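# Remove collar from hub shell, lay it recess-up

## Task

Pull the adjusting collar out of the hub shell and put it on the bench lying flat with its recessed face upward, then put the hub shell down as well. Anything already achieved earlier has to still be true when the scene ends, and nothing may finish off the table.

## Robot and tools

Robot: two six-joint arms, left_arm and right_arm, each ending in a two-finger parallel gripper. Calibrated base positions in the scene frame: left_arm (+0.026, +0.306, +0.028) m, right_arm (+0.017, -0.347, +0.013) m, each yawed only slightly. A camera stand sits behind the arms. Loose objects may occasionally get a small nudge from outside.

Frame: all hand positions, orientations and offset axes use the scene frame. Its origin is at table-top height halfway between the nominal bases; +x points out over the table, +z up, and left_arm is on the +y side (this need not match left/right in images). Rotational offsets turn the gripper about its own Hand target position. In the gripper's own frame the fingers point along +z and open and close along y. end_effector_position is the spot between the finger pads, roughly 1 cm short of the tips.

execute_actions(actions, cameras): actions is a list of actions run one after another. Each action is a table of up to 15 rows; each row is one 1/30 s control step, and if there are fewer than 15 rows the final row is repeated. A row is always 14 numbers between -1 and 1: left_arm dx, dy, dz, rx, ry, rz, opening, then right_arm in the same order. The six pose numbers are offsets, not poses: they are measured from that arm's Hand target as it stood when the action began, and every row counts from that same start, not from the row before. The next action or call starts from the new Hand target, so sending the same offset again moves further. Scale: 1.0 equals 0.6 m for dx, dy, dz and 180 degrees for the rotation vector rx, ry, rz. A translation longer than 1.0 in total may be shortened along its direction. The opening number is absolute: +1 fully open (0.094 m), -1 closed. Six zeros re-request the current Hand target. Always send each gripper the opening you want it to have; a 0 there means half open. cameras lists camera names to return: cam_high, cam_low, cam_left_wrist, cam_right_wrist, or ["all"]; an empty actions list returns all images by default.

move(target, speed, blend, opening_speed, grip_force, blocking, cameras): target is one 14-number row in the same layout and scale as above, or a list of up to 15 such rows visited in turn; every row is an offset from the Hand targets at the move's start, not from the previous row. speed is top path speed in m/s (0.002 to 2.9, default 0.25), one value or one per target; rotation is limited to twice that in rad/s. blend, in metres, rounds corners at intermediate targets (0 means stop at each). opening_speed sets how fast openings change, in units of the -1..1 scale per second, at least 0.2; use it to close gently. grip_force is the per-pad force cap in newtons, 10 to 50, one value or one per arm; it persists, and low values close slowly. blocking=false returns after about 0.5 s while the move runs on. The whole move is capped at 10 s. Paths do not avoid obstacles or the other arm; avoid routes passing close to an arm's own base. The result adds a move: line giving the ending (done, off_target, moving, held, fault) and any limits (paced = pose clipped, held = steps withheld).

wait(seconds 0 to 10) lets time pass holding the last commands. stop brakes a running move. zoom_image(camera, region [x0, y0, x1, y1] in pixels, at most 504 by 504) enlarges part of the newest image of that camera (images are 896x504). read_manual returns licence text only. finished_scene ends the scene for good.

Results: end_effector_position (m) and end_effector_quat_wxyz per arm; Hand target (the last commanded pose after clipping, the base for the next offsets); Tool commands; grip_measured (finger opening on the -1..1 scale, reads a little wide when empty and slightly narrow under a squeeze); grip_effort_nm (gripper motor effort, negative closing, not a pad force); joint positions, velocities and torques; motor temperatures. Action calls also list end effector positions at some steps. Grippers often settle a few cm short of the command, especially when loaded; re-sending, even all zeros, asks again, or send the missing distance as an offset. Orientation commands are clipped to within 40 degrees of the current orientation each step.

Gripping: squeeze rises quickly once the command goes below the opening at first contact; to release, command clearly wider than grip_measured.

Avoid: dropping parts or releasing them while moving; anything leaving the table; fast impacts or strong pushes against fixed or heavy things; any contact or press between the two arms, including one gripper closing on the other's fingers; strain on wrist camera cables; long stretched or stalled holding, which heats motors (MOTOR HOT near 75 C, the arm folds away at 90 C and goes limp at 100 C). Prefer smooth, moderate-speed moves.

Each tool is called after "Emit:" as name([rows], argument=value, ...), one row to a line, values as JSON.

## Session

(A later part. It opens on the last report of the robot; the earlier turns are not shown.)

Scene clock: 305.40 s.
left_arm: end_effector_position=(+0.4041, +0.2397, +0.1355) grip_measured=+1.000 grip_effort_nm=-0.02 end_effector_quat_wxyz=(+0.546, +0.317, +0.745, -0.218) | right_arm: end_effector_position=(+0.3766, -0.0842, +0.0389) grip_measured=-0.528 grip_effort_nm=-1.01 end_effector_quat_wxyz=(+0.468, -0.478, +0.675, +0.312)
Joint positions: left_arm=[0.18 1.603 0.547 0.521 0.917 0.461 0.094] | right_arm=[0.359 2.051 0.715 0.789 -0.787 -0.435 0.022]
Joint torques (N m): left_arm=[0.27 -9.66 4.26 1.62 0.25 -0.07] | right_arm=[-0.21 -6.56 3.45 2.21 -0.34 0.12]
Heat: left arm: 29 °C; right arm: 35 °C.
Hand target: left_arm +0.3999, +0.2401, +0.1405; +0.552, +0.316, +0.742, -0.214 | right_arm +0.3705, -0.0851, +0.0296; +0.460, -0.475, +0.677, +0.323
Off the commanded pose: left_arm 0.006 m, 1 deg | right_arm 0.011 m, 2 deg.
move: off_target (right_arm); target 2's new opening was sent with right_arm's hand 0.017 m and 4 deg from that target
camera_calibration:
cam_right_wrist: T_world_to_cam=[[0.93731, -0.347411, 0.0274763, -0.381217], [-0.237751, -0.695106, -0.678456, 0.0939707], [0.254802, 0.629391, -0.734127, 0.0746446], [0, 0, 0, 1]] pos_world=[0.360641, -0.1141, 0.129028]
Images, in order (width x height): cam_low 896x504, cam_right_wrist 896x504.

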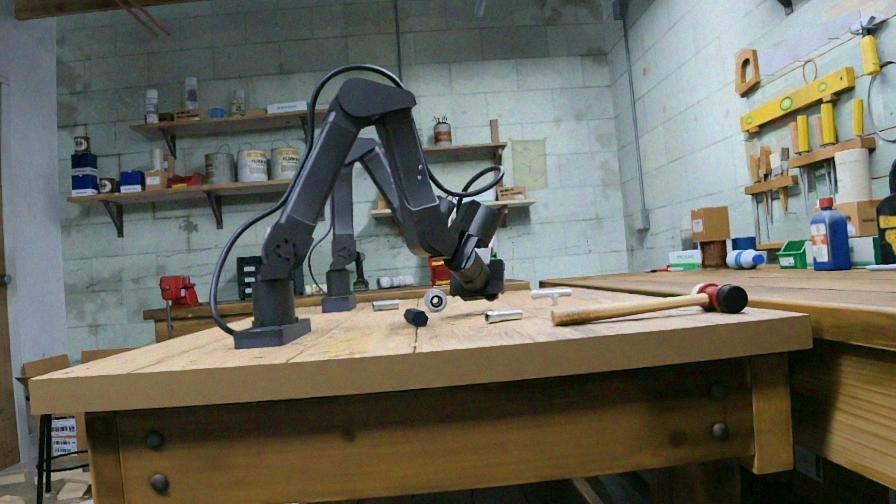

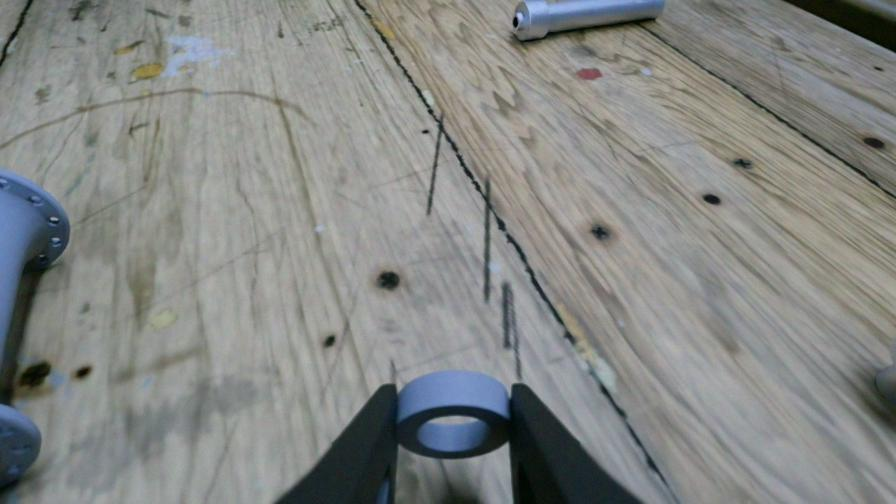

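Emit:
move([
  [0,0,0,0,0,0,1,0,0,-0.035,0,0,0,-0.65],
], cameras=["cam_low","cam_right_wrist"], speed=[0.05])

Emit:
zoom_image(camera="cam_right_wrist", region=[350, 330, 560, 504])

Scene clock: 310.50 s.
left_arm: end_effector_position=(+0.4041, +0.2397, +0.1355) grip_measured=+1.000 grip_effort_nm=-0.02 end_effector_quat_wxyz=(+0.546, +0.317, +0.745, -0.218) | right_arm: end_effector_position=(+0.3769, -0.0823, +0.0243) grip_measured=-0.528 grip_effort_nm=-1.01 end_effector_quat_wxyz=(+0.476, -0.481, +0.665, +0.315)
Joint positions: left_arm=[0.18 1.603 0.547 0.521 0.917 0.461 0.094] | right_arm=[0.359 2.134 0.715 0.895 -0.801 -0.435 0.022]
Joint torques (N m): left_arm=[0.27 -9.65 4.25 1.62 0.25 -0.07] | right_arm=[-0.21 -6.23 3.17 2.04 -0.22 0.13]
Heat: left arm: 29 °C; right arm: 35 °C.
Hand target: left_arm +0.3999, +0.2401, +0.1405; +0.552, +0.316, +0.742, -0.214 | right_arm +0.3705, -0.0852, +0.0085; +0.460, -0.475, +0.678, +0.323
Off the commanded pose: left_arm 0.006 m, 1 deg | right_arm 0.017 m, 3 deg.
move: off_target (right_arm)
camera_calibration:
cam_right_wrist: T_world_to_cam=[[0.94062, -0.336946, 0.0412452, -0.381178], [-0.215954, -0.687704, -0.693129, 0.0782109], [0.261911, 0.643064, -0.719633, 0.0607321], [0, 0, 0, 1]] pos_world=[0.359527, -0.113705, 0.113637]
Images, in order (width x height): cam_low 896x504, cam_right_wrist 896x504.

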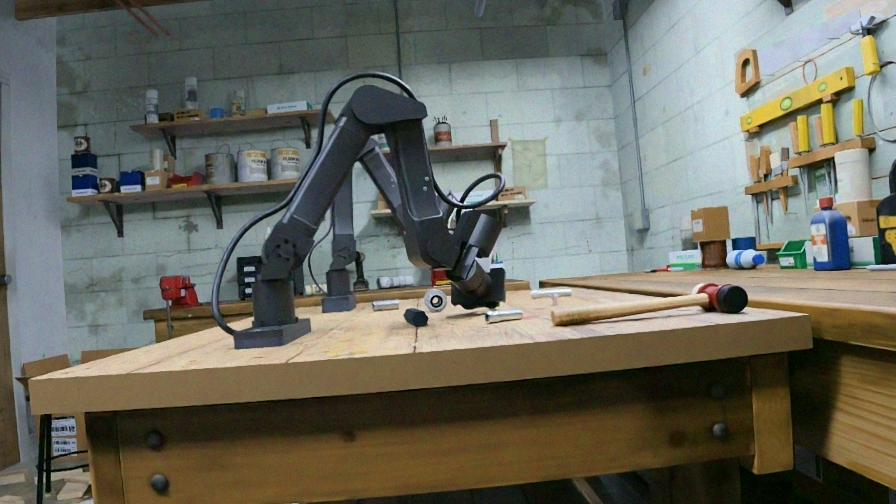

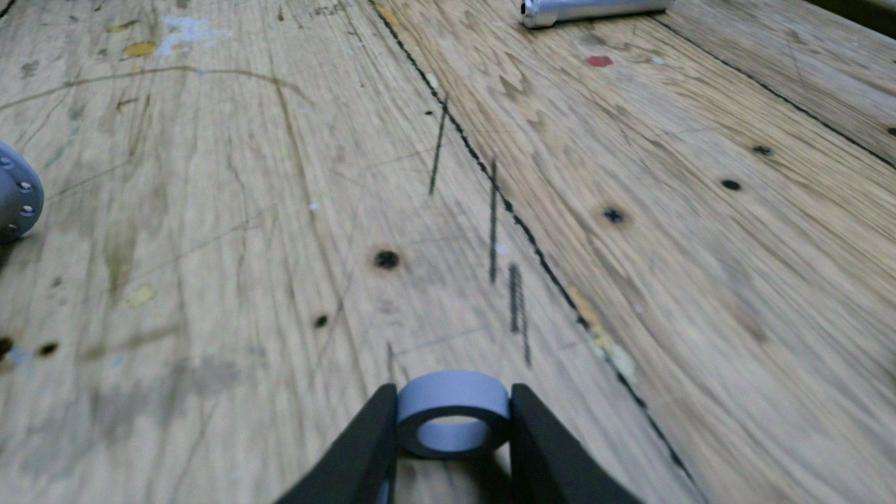

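Scaled by 2.400 from the camera's 896x504 image, which has a finer 1280x720 frame.

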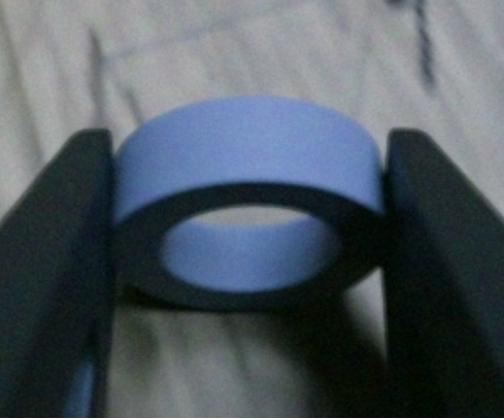

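Emit:
move([
  [0,0,0,0,0,0,1,-0.006,0,-0.012,0,0,0,-0.65],
], cameras=["cam_right_wrist"], speed=[0.05])

Emit:
zoom_image(camera="cam_right_wrist", region=[350, 330, 560, 504])

Scene clock: 317.27 s.
left_arm: end_effector_position=(+0.4041, +0.2397, +0.1355) grip_measured=+1.000 grip_effort_nm=-0.01 end_effector_quat_wxyz=(+0.546, +0.317, +0.745, -0.218) | right_arm: end_effector_position=(+0.3778, -0.0816, +0.0241) grip_measured=-0.528 grip_effort_nm=-1.01 end_effector_quat_wxyz=(+0.488, -0.483, +0.656, +0.313)
Joint positions: left_arm=[0.18 1.603 0.547 0.521 0.917 0.461 0.094] | right_arm=[0.359 2.155 0.71 0.951 -0.803 -0.434 0.022]
Joint torques (N m): left_arm=[0.27 -9.65 4.25 1.62 0.24 -0.07] | right_arm=[0.12 -6 2.36 1.88 -0.15 0.15]
Heat: left arm: 29 °C; right arm: 35 °C.
Hand target: left_arm +0.3999, +0.2401, +0.1405; +0.552, +0.316, +0.742, -0.214 | right_arm +0.3670, -0.0851, +0.0015; +0.460, -0.475, +0.677, +0.323
Off the commanded pose: left_arm 0.006 m, 1 deg | right_arm 0.025 m, 4 deg.
move: off_target (right_arm)
camera_calibration:
cam_right_wrist: T_world_to_cam=[[0.93989, -0.335722, 0.062428, -0.381931], [-0.195987, -0.680058, -0.706477, 0.0720955], [0.279635, 0.651776, -0.704977, 0.0535654], [0, 0, 0, 1]] pos_world=[0.358124, -0.114106, 0.112539]
Images, in order (width x height): cam_right_wrist 896x504.

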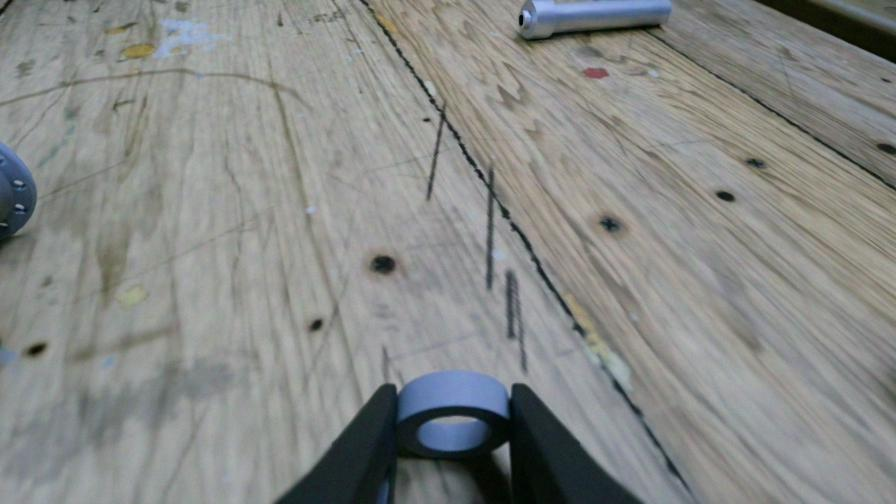

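Scaled by 2.400 from the camera's 896x504 image, which has a finer 1280x720 frame.

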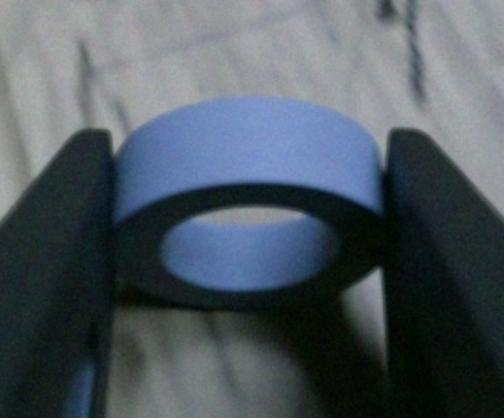

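Emit:
move([
  [0,0,0,0,0,0,1,0.006,0,0.012,0,0,0,-0.65],
  [0,0,0,0,0,0,1,0.006,0,0.012,0,0,0,-0.3],
], cameras=["cam_right_wrist"], speed=[0.05,0.05], opening_speed=0.3)

Emit:
zoom_image(camera="cam_right_wrist", region=[350, 330, 560, 504])

Scene clock: 324.27 s.
left_arm: end_effector_position=(+0.4041, +0.2397, +0.1355) grip_measured=+1.000 grip_effort_nm=-0.02 end_effector_quat_wxyz=(+0.546, +0.317, +0.745, -0.218) | right_arm: end_effector_position=(+0.3752, -0.0827, +0.0186) grip_measured=-0.302 grip_effort_nm=0.11 end_effector_quat_wxyz=(+0.476, -0.481, +0.665, +0.316)
Joint positions: left_arm=[0.18 1.603 0.547 0.521 0.917 0.461 0.094] | right_arm=[0.359 2.155 0.71 0.92 -0.802 -0.434 0.033]
Joint torques (N m): left_arm=[0.27 -9.63 4.25 1.62 0.24 -0.07] | right_arm=[-0.21 -7.64 3.47 1.79 -0.21 0.12]
Heat: left arm: 30 °C; right arm: 34 °C.
Hand target: left_arm +0.3999, +0.2401, +0.1405; +0.552, +0.316, +0.742, -0.214 | right_arm +0.3706, -0.0851, +0.0087; +0.460, -0.475, +0.677, +0.323
Off the commanded pose: left_arm 0.006 m, 1 deg | right_arm 0.011 m, 3 deg.
move: off_target (right_arm); target 2's new opening was sent with right_arm's hand 0.017 m and 4 deg from that target
camera_calibration:
cam_right_wrist: T_world_to_cam=[[0.940936, -0.336376, 0.0386046, -0.379557], [-0.217355, -0.687519, -0.692874, 0.0741099], [0.259608, 0.643559, -0.720024, 0.0582435], [0, 0, 0, 1]] pos_world=[0.358126, -0.114205, 0.107938]
Images, in order (width x height): cam_right_wrist 896x504.

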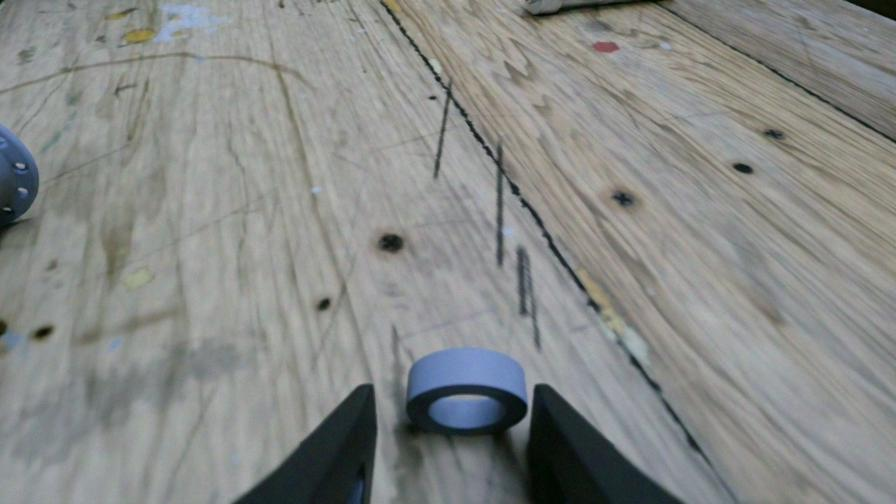

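Scaled by 2.400 from the camera's 896x504 image, which has a finer 1280x720 frame.

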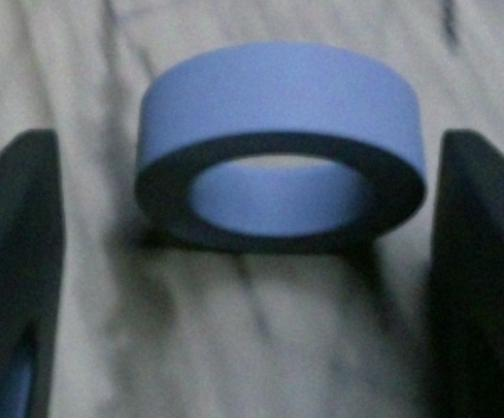

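Emit:
move([
  [0,0,0,0,0,0,1,-0.032,-0.088,0.035,0,0,0,-0.25],
  [0,0,0,0,0,0,1,-0.032,-0.088,0.185,-0.15,0.055,0,-0.2],
  [0,0,0,0,0,0,1,0.018,0.023,0.185,-0.36,0.131,0,0],
], cameras=["cam_right_wrist","cam_low"], speed=[0.08,0.25,0.3], blend=[0.01,0.02,0])

Emit:
zoom_image(camera="cam_low", region=[440, 260, 540, 330])

Scene clock: 341.47 s.
left_arm: end_effector_position=(+0.4041, +0.2397, +0.1355) grip_measured=+1.000 grip_effort_nm=-0.02 end_effector_quat_wxyz=(+0.546, +0.317, +0.745, -0.218) | right_arm: end_effector_position=(+0.3804, -0.0723, +0.1269) grip_measured=-0.002 grip_effort_nm=0.10 end_effector_quat_wxyz=(+0.010, -0.576, +0.817, +0.000)
Joint positions: left_arm=[0.18 1.603 0.547 0.521 0.917 0.461 0.094] | right_arm=[0.667 2.348 2.336 -1.54 0 -0.581 0.047]
Joint torques (N m): left_arm=[0.27 -9.65 4.26 1.62 0.24 -0.07] | right_arm=[0.16 -9.42 9.07 0.39 0.05 0.12]
Heat: left arm: 30 °C; right arm: 34 °C.
Hand target: left_arm +0.3999, +0.2401, +0.1405; +0.552, +0.316, +0.742, -0.214 | right_arm +0.3815, -0.0713, +0.1197; -0.005, -0.574, +0.819, -0.002
Off the commanded pose: left_arm 0.006 m, 1 deg | right_arm 0.007 m, 2 deg.
joint sent to its limit (right arm) — joint 4 (wrist pitch), lower limit. The joint targets still meet the commanded pose.
move: done; blend cut to 0 m at target 2; target 2's new opening was sent with right_arm's hand 0.016 m and 2 deg from that target
camera_calibration:
cam_right_wrist: T_world_to_cam=[[0.942165, -0.334994, 0.0101738, -0.381874], [-0.308155, -0.853945, 0.419307, 0.038784], [-0.131778, -0.398191, -0.907788, 0.225549], [0, 0, 0, 1]] pos_world=[0.401462, -0.00499429, 0.192373]
Images, in order (width x height): cam_low 896x504, cam_right_wrist 896x504.

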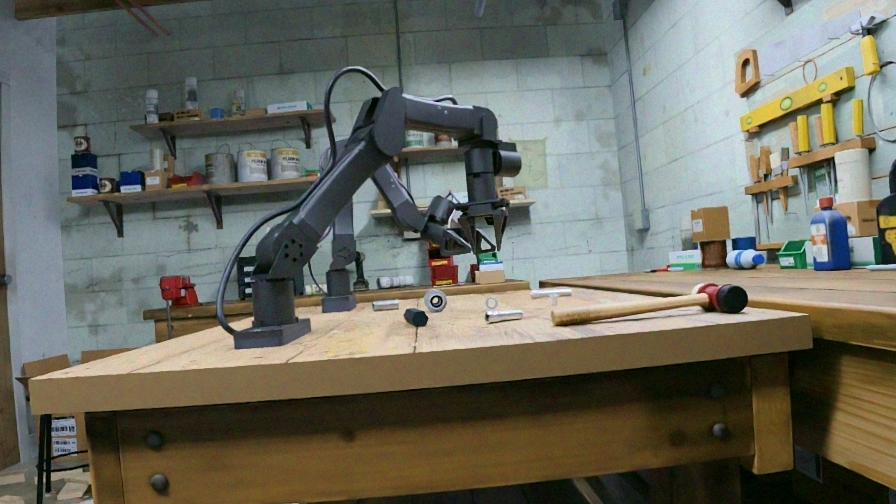

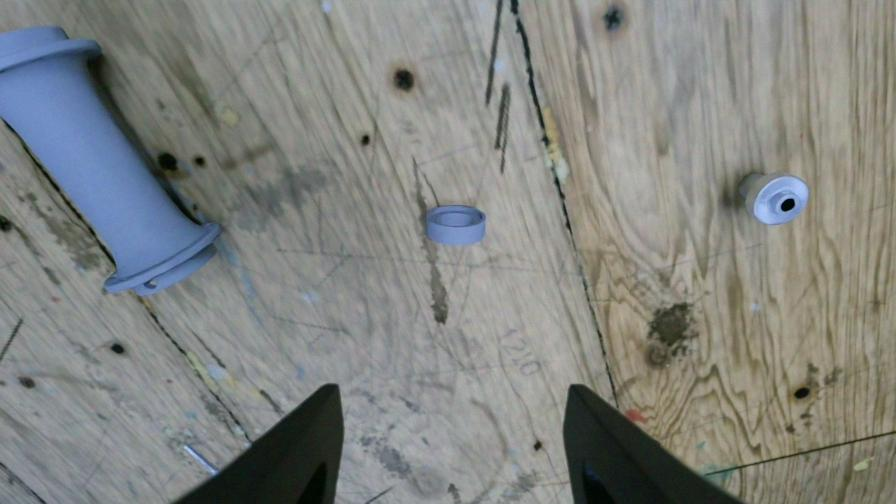

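Scaled by 5.040 from the camera's 896x504 image, which has a finer 1280x720 frame.

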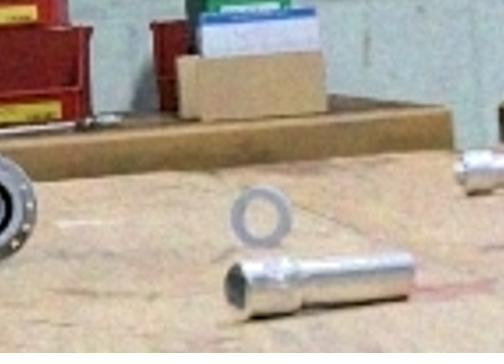

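Emit:
move([
  [0,0,0,0,0,0,1,0.001,-0.001,-0.1,-0.078,0.028,0,-0.05],
  [0,0,0,0,0,0,1,-0.002,-0.002,-0.199,-0.078,0.028,0,-0.05],
], cameras=["cam_right_wrist","cam_low"], speed=[0.2,0.08])

Emit:
zoom_image(camera="cam_low", region=[440, 260, 540, 330])

Scene clock: 352.70 s.
left_arm: end_effector_position=(+0.4041, +0.2397, +0.1355) grip_measured=+1.000 grip_effort_nm=-0.02 end_effector_quat_wxyz=(+0.546, +0.317, +0.745, -0.218) | right_arm: end_effector_position=(+0.3828, -0.0730, +0.0147) grip_measured=-0.049 grip_effort_nm=-0.05 end_effector_quat_wxyz=(-0.093, -0.569, +0.813, -0.073)
Joint positions: left_arm=[0.18 1.603 0.547 0.521 0.917 0.461 0.094] | right_arm=[0.713 2.658 2.435 -1.547 0.13 -0.516 0.045]
Joint torques (N m): left_arm=[0.27 -9.65 4.25 1.62 0.24 -0.07] | right_arm=[0.54 -9.98 8.38 0.06 0.11 0.12]
Heat: left arm: 30 °C; right arm: 35 °C.
Hand target: left_arm +0.3999, +0.2401, +0.1405; +0.552, +0.316, +0.742, -0.214 | right_arm +0.3802, -0.0726, +0.0002; -0.111, -0.568, +0.812, -0.077
Off the commanded pose: left_arm 0.006 m, 1 deg | right_arm 0.015 m, 2 deg.
joint sent to its limit (right arm) — joint 4 (wrist pitch), lower limit. The joint targets still meet the commanded pose.
move: off_target (right_arm)
camera_calibration:
cam_right_wrist: T_world_to_cam=[[0.940563, -0.339435, 0.0112075, -0.382907], [-0.269292, -0.725279, 0.633603, 0.0773365], [-0.206938, -0.598961, -0.773577, 0.135875], [0, 0, 0, 1]] pos_world=[0.409092, 0.00750263, 0.060401]
Images, in order (width x height): cam_low 896x504, cam_right_wrist 896x504.

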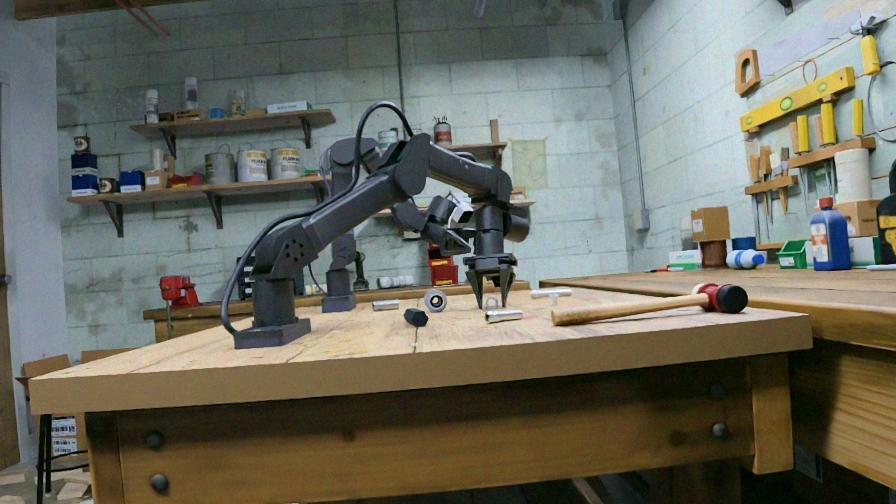

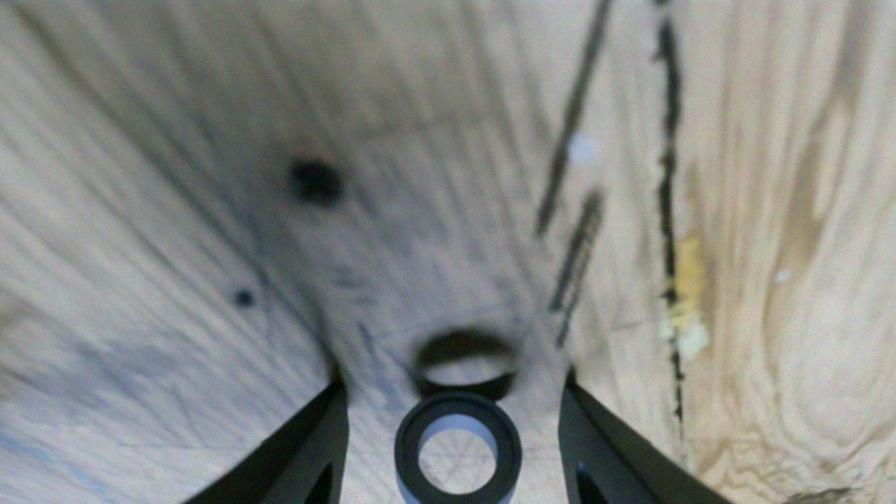

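Scaled by 5.040 from the camera's 896x504 image, which has a finer 1280x720 frame.

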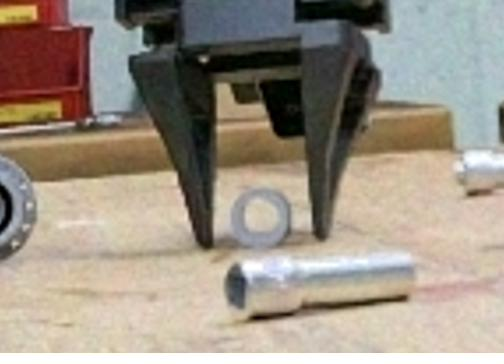

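Emit:
move(target=[0,0,0,0,0,0,1,0.002,0,0.02,0,0,0,-0.05], speed=0.05)

Scene clock: 363.40 s.
left_arm: end_effector_position=(+0.4041, +0.2397, +0.1355) grip_measured=+1.000 grip_effort_nm=-0.02 end_effector_quat_wxyz=(+0.546, +0.317, +0.745, -0.218) | right_arm: end_effector_position=(+0.3828, -0.0730, +0.0147) grip_measured=-0.049 grip_effort_nm=-0.05 end_effector_quat_wxyz=(-0.093, -0.569, +0.813, -0.073)
Joint positions: left_arm=[0.18 1.603 0.547 0.521 0.917 0.461 0.094] | right_arm=[0.713 2.658 2.435 -1.547 0.13 -0.516 0.045]
Joint torques (N m): left_arm=[0.27 -9.66 4.25 1.62 0.24 -0.06] | right_arm=[0.4 -12.23 7.23 0.05 0.11 0.09]
Heat: left arm: 30 °C; right arm: 35 °C.
Hand target: left_arm +0.3999, +0.2401, +0.1405; +0.552, +0.316, +0.742, -0.214 | right_arm +0.3814, -0.0726, +0.0122; -0.111, -0.568, +0.812, -0.077
Off the commanded pose: left_arm 0.006 m, 1 deg | right_arm 0.003 m, 2 deg.
joint sent to its limit (right arm) — joint 4 (wrist pitch), lower limit. The joint targets still meet the commanded pose.
move: done

Another +10 mm, then grip, lift and rotate.

Emit:
move([
  [0,0,0,0,0,0,1,0.002,0,0.015,0,0,0,-0.05],
  [0,0,0,0,0,0,1,0.002,0,0.015,0,0,0,-0.65],
  [0,0,0,0,0,0,1,0.002,0,0.17,0,0,0,-0.65],
  [0,0,0,0,0,0,1,0.002,0,0.14,0.355,-0.129,0,-0.65],
  [0,0,0,0,0,0,1,0.002,0,0.045,0.355,-0.129,0,-0.65],
], cameras=["cam_right_wrist","cam_low"], speed=[0.05,0.05,0.15,0.35,0.1], opening_speed=1.0, blend=[0,0,0.02,0.01,0])

Emit:
zoom_image(camera="cam_low", region=[440, 260, 540, 330])

Scene clock: 373.40 s.
left_arm: end_effector_position=(+0.4041, +0.2397, +0.1355) grip_measured=+1.000 grip_effort_nm=-0.01 end_effector_quat_wxyz=(+0.546, +0.317, +0.745, -0.218) | right_arm: end_effector_position=(+0.3864, -0.0737, +0.0469) grip_measured=-0.518 grip_effort_nm=-1.01 end_effector_quat_wxyz=(+0.365, -0.517, +0.736, +0.241)
Joint positions: left_arm=[0.18 1.603 0.547 0.521 0.917 0.461 0.094] | right_arm=[0.437 1.929 0.955 0.141 -0.586 -0.575 0.023]
Joint torques (N m): left_arm=[0.27 -9.65 4.25 1.63 0.25 -0.07] | right_arm=[-0.21 -7.24 4.94 2.02 -0.43 0.11]
Heat: left arm: 30 °C; right arm: 35 °C.
Hand target: left_arm +0.3999, +0.2401, +0.1405; +0.552, +0.316, +0.742, -0.214 | right_arm +0.3826, -0.0726, +0.0393; +0.362, -0.515, +0.735, +0.254
Off the commanded pose: left_arm 0.006 m, 1 deg | right_arm 0.009 m, 2 deg.
move: done
camera_calibration:
cam_right_wrist: T_world_to_cam=[[0.937008, -0.348503, 0.0236797, -0.386779], [-0.302979, -0.844602, -0.44142, 0.112057], [0.173836, 0.40644, -0.896988, 0.0939229], [0, 0, 0, 1]] pos_world=[0.380039, -0.0783244, 0.142871]
Images, in order (width x height): cam_low 896x504, cam_right_wrist 896x504.

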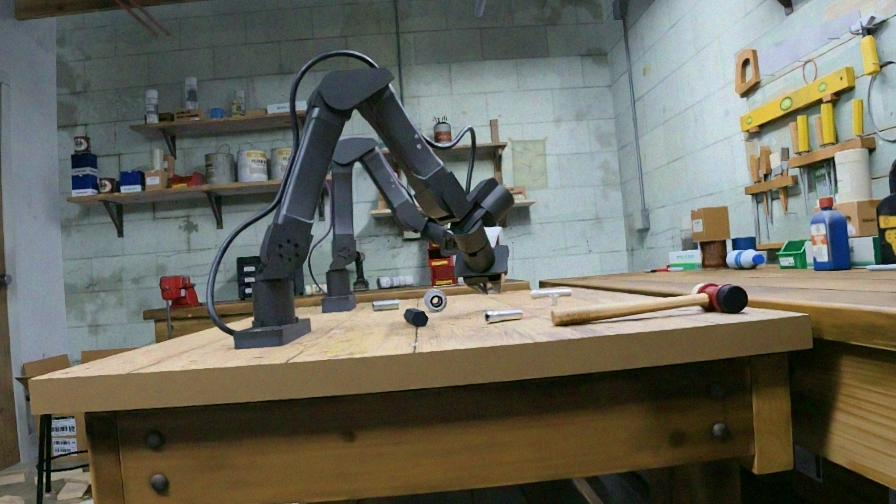

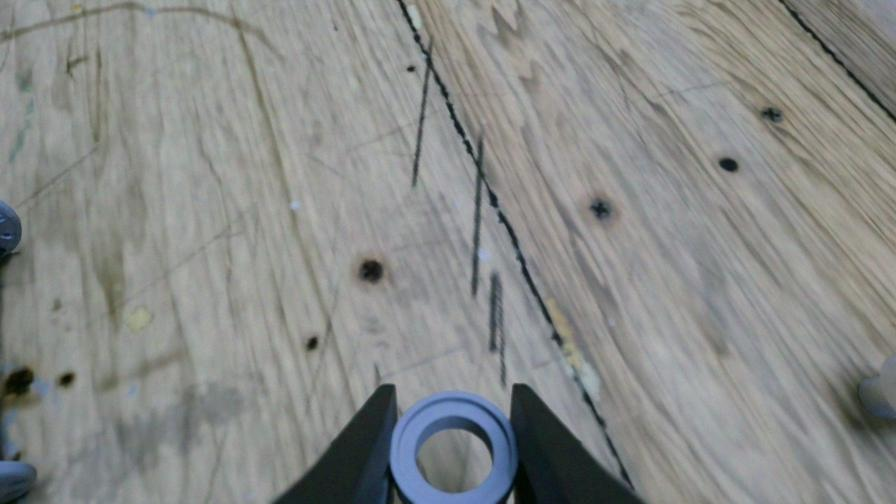

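Scaled by 5.040 from the camera's 896x504 image, which has a finer 1280x720 frame.

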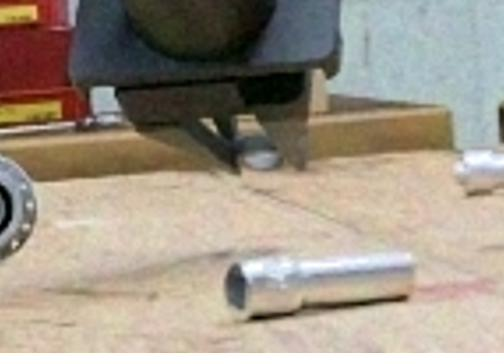

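Emit:
move(target=[0,0,0,0,0,0,1,0,0,-0.062,0,0,0,-0.65], cameras=["cam_low","cam_right_wrist"], speed=0.05)

Emit:
zoom_image(camera="cam_low", region=[440, 260, 540, 330])

Scene clock: 379.40 s.
left_arm: end_effector_position=(+0.4041, +0.2397, +0.1355) grip_measured=+1.000 grip_effort_nm=-0.02 end_effector_quat_wxyz=(+0.546, +0.317, +0.745, -0.218) | right_arm: end_effector_position=(+0.3905, -0.0700, +0.0188) grip_measured=-0.518 grip_effort_nm=-1.01 end_effector_quat_wxyz=(+0.377, -0.518, +0.728, +0.244)
Joint positions: left_arm=[0.18 1.603 0.547 0.521 0.917 0.461 0.094] | right_arm=[0.437 2.031 0.93 0.293 -0.597 -0.575 0.023]
Joint torques (N m): left_arm=[0.25 -9.63 4.26 1.63 0.24 -0.06] | right_arm=[-0.28 -6.8 3.88 2 -0.32 0.1]
Motor temperatures (°C): left_arm=[26 29 27 30 26 24 25] | right_arm=[25 35 28 27 25 24 27]
Heat: left arm: 30 °C; right arm: 35 °C.
Hand target: left_arm +0.3999, +0.2401, +0.1405; +0.552, +0.316, +0.742, -0.214 | right_arm +0.3825, -0.0726, +0.0019; +0.362, -0.515, +0.735, +0.254
Off the commanded pose: left_arm 0.006 m, 1 deg | right_arm 0.019 m, 2 deg.
move: off_target (right_arm)
camera_calibration:
cam_right_wrist: T_world_to_cam=[[0.938973, -0.342107, 0.035953, -0.38917], [-0.287785, -0.838501, -0.462704, 0.0988927], [0.188441, 0.42412, -0.885783, 0.061791], [0, 0, 0, 1]] pos_world=[0.382236, -0.076423, 0.114483]
Images, in order (width x height): cam_low 896x504, cam_right_wrist 896x504.

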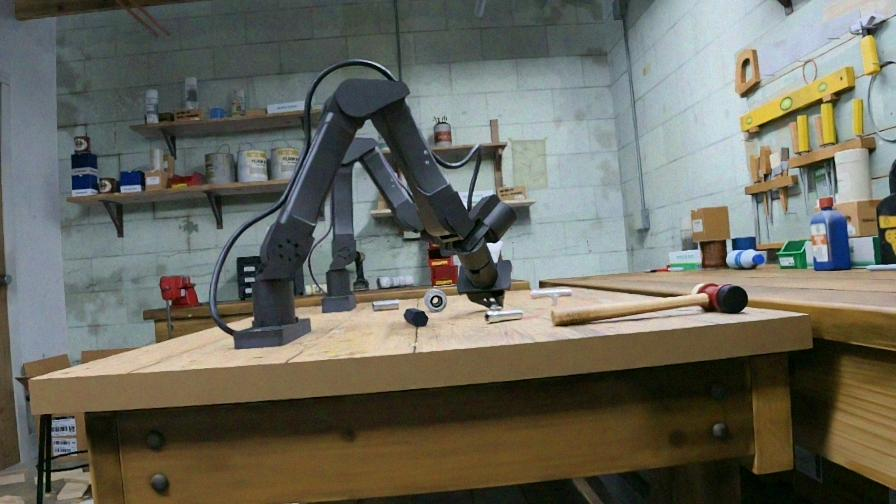

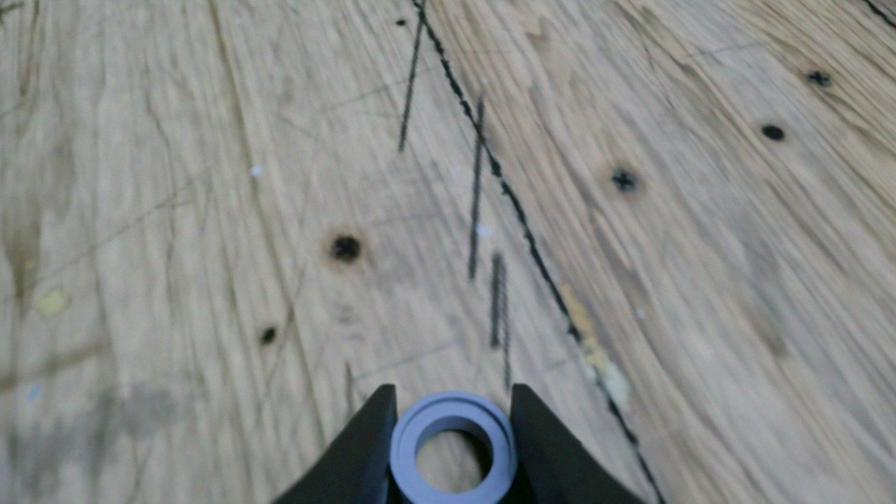

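Scaled by 5.040 from the camera's 896x504 image, which has a finer 1280x720 frame.

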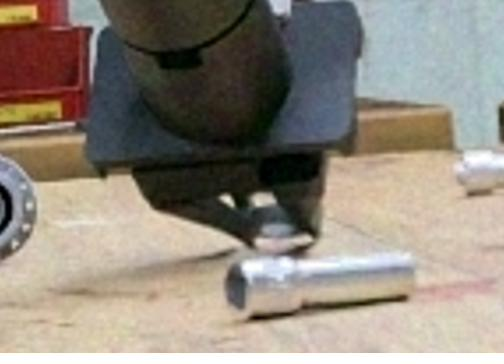

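Emit:
move(target=[0,0,0,0,0,0,1,-0.006,0,-0.015,0,0,0,-0.65], speed=0.05, cameras=["cam_low"])

Emit:
zoom_image(camera="cam_low", region=[460, 270, 530, 330])

Scene clock: 383.07 s.
left_arm: end_effector_position=(+0.4041, +0.2397, +0.1355) grip_measured=+1.000 grip_effort_nm=-0.01 end_effector_quat_wxyz=(+0.546, +0.317, +0.745, -0.218) | right_arm: end_effector_position=(+0.3912, -0.0683, +0.0187) grip_measured=-0.518 grip_effort_nm=-1.01 end_effector_quat_wxyz=(+0.391, -0.519, +0.719, +0.245)
Joint positions: left_arm=[0.18 1.603 0.547 0.521 0.917 0.461 0.094] | right_arm=[0.437 2.041 0.91 0.36 -0.606 -0.57 0.023]
Joint torques (N m): left_arm=[0.27 -9.65 4.25 1.62 0.24 -0.07] | right_arm=[0.13 -6.13 3.58 1.79 -0.21 0.1]
Heat: left arm: 30 °C; right arm: 35 °C.
Hand target: left_arm +0.3999, +0.2401, +0.1405; +0.552, +0.316, +0.742, -0.214 | right_arm +0.3790, -0.0725, -0.0069; +0.362, -0.515, +0.735, +0.254
Off the commanded pose: left_arm 0.006 m, 1 deg | right_arm 0.029 m, 4 deg.
move: off_target (right_arm)
Images, in order (width x height): cam_low 896x504.

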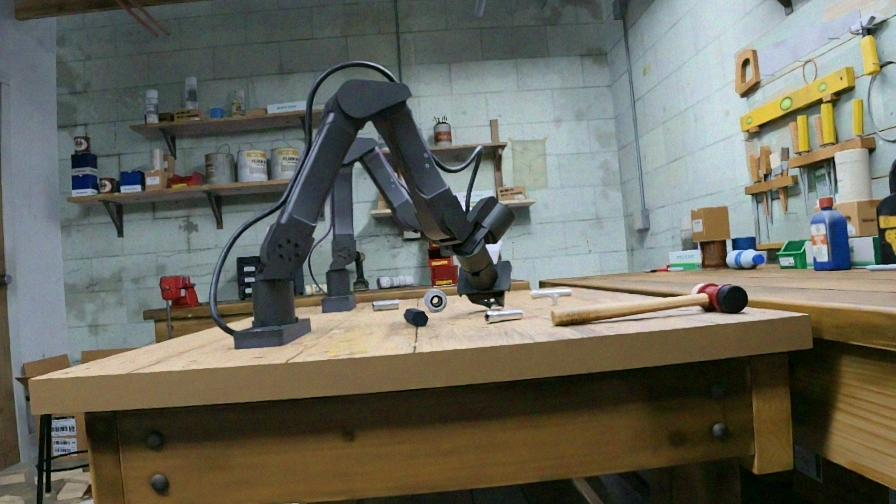

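Scaled by 7.200 from the camera's 896x504 image, which has a finer 1280x720 frame.

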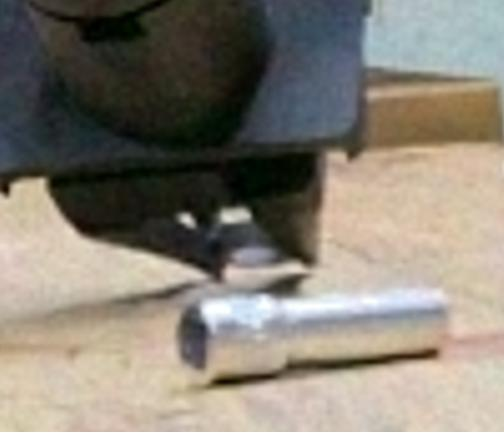

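Emit:
move([
  [0,0,0,0,0,0,1,0.006,0,0.025,0,0,0,-0.65],
  [0,0,0,0,0,0,1,0.006,0,0.025,0,0,0,-0.25],
  [0,0,0,0,0,0,1,-0.016,-0.07,0.1,0,0,0,-0.2],
], speed=[0.04,0.04,0.12], opening_speed=0.3, cameras=["all"])

Emit:
zoom_image(camera="cam_low", region=[440, 270, 540, 330])

Emit:
zoom_image(camera="cam_right_wrist", region=[380, 200, 560, 360])

Scene clock: 391.90 s.
left_arm: end_effector_position=(+0.4041, +0.2397, +0.1355) grip_measured=+1.000 grip_effort_nm=-0.02 end_effector_quat_wxyz=(+0.546, +0.317, +0.745, -0.218) | right_arm: end_effector_position=(+0.3750, -0.1140, +0.0427) grip_measured=-0.202 grip_effort_nm=0.11 end_effector_quat_wxyz=(+0.356, -0.512, +0.742, +0.245)
Joint positions: left_arm=[0.18 1.603 0.547 0.521 0.917 0.461 0.094] | right_arm=[0.337 1.868 0.871 0.091 -0.651 -0.659 0.038]
Joint torques (N m): left_arm=[0.27 -9.65 4.25 1.62 0.24 -0.06] | right_arm=[-0.53 -10.77 4.66 1.51 -0.47 -0.06]
Heat: left arm: 30 °C; right arm: 34 °C.
Hand target: left_arm +0.3999, +0.2401, +0.1405; +0.552, +0.316, +0.742, -0.214 | right_arm +0.3694, -0.1145, +0.0530; +0.362, -0.515, +0.735, +0.254
Off the commanded pose: left_arm 0.006 m, 1 deg | right_arm 0.012 m, 2 deg.
move: off_target (right_arm); target 2's new opening was sent with right_arm's hand 0.014 m and 4 deg from that target; target 3's new opening was sent with right_arm's hand 0.012 m and 2 deg from that target
camera_calibration:
cam_left_wrist: T_world_to_cam=[[-0.708413, -0.70441, -0.0442315, 0.462667], [-0.475719, 0.522837, -0.707342, 0.197386], [0.521385, -0.480049, -0.705486, 0.0903163], [0, 0, 0, 1]] pos_world=[0.37457, 0.266063, 0.223801]
cam_right_wrist: T_world_to_cam=[[0.935221, -0.354063, 0.000748335, -0.389002], [-0.319245, -0.844162, -0.430666, 0.0783352], [0.153115, 0.402529, -0.902511, 0.116064], [0, 0, 0, 1]] pos_world=[0.37104, -0.118323, 0.138777]

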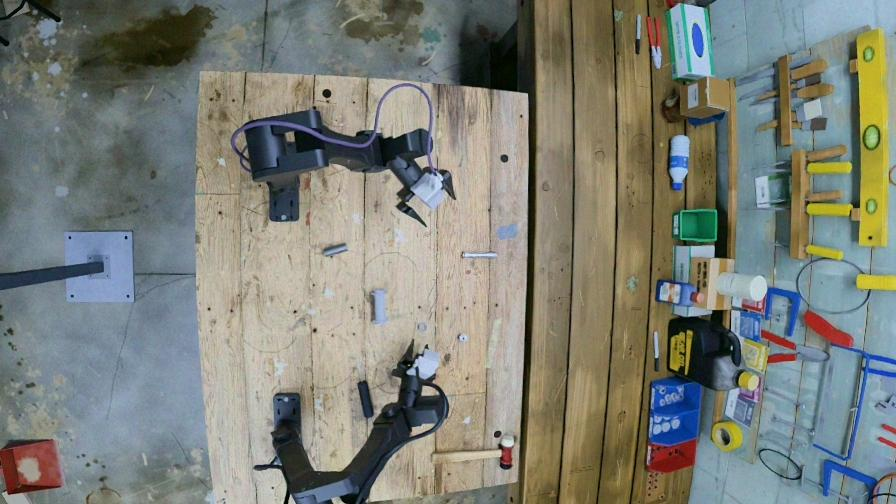

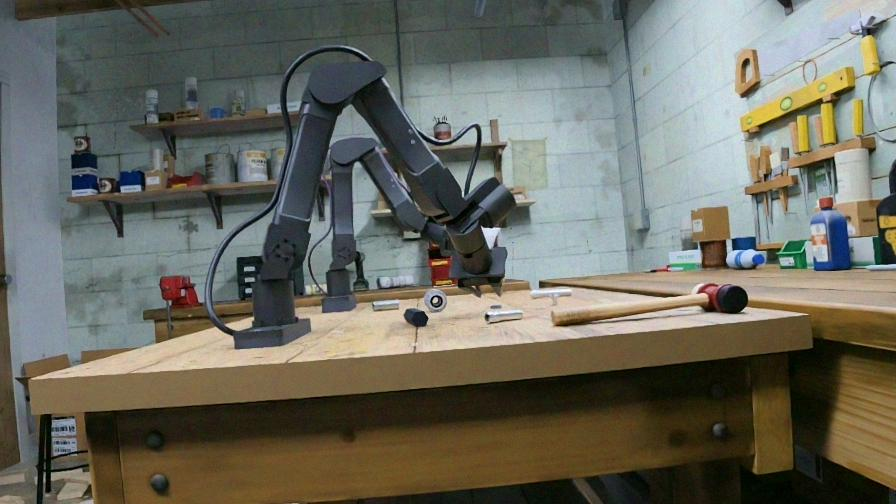

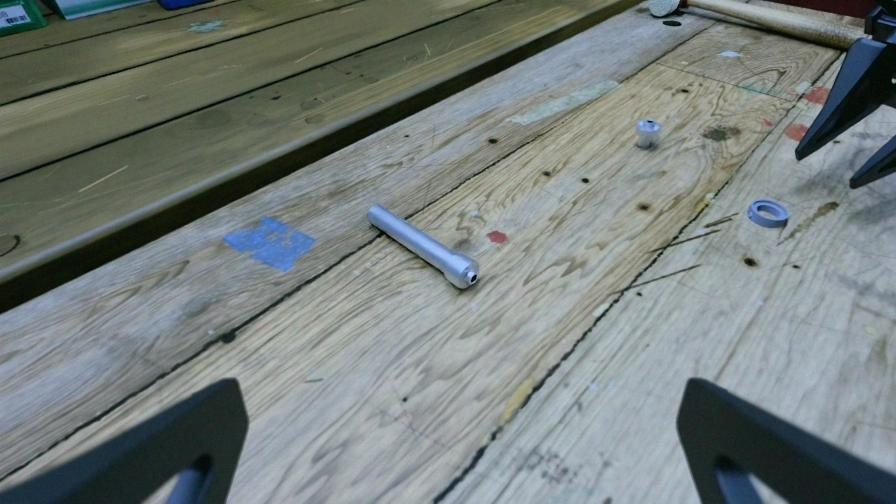

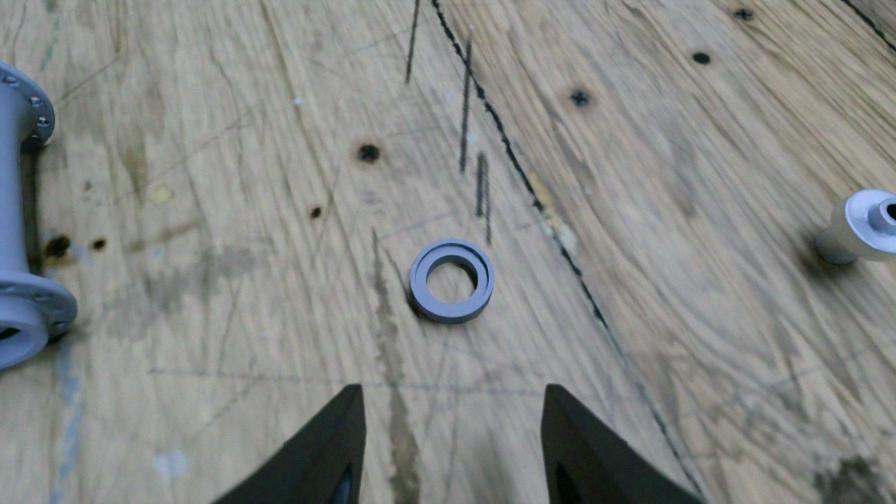

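Scaled by 5.040 from the camera's 896x504 image, which has a finer 1280x720 frame.

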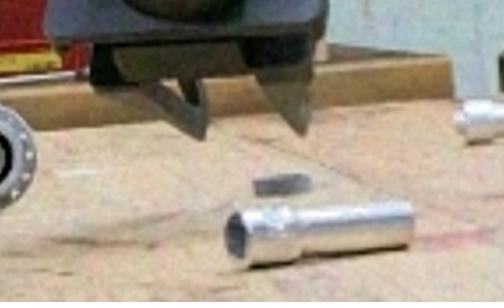

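Scaled by 2.800 from the camera's 896x504 image, which has a finer 1280x720 frame.

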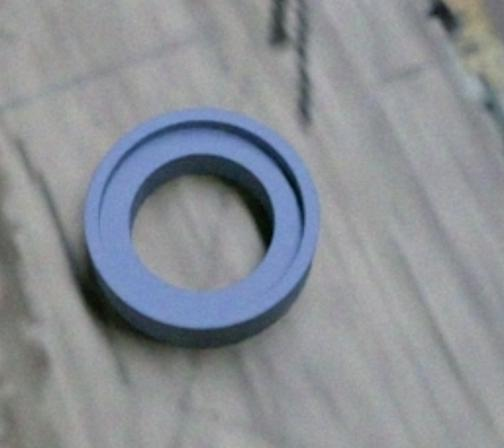

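Flat, recess up; hub is down. Done.

Emit:
finished_scene()

The scene is finished: the task was done.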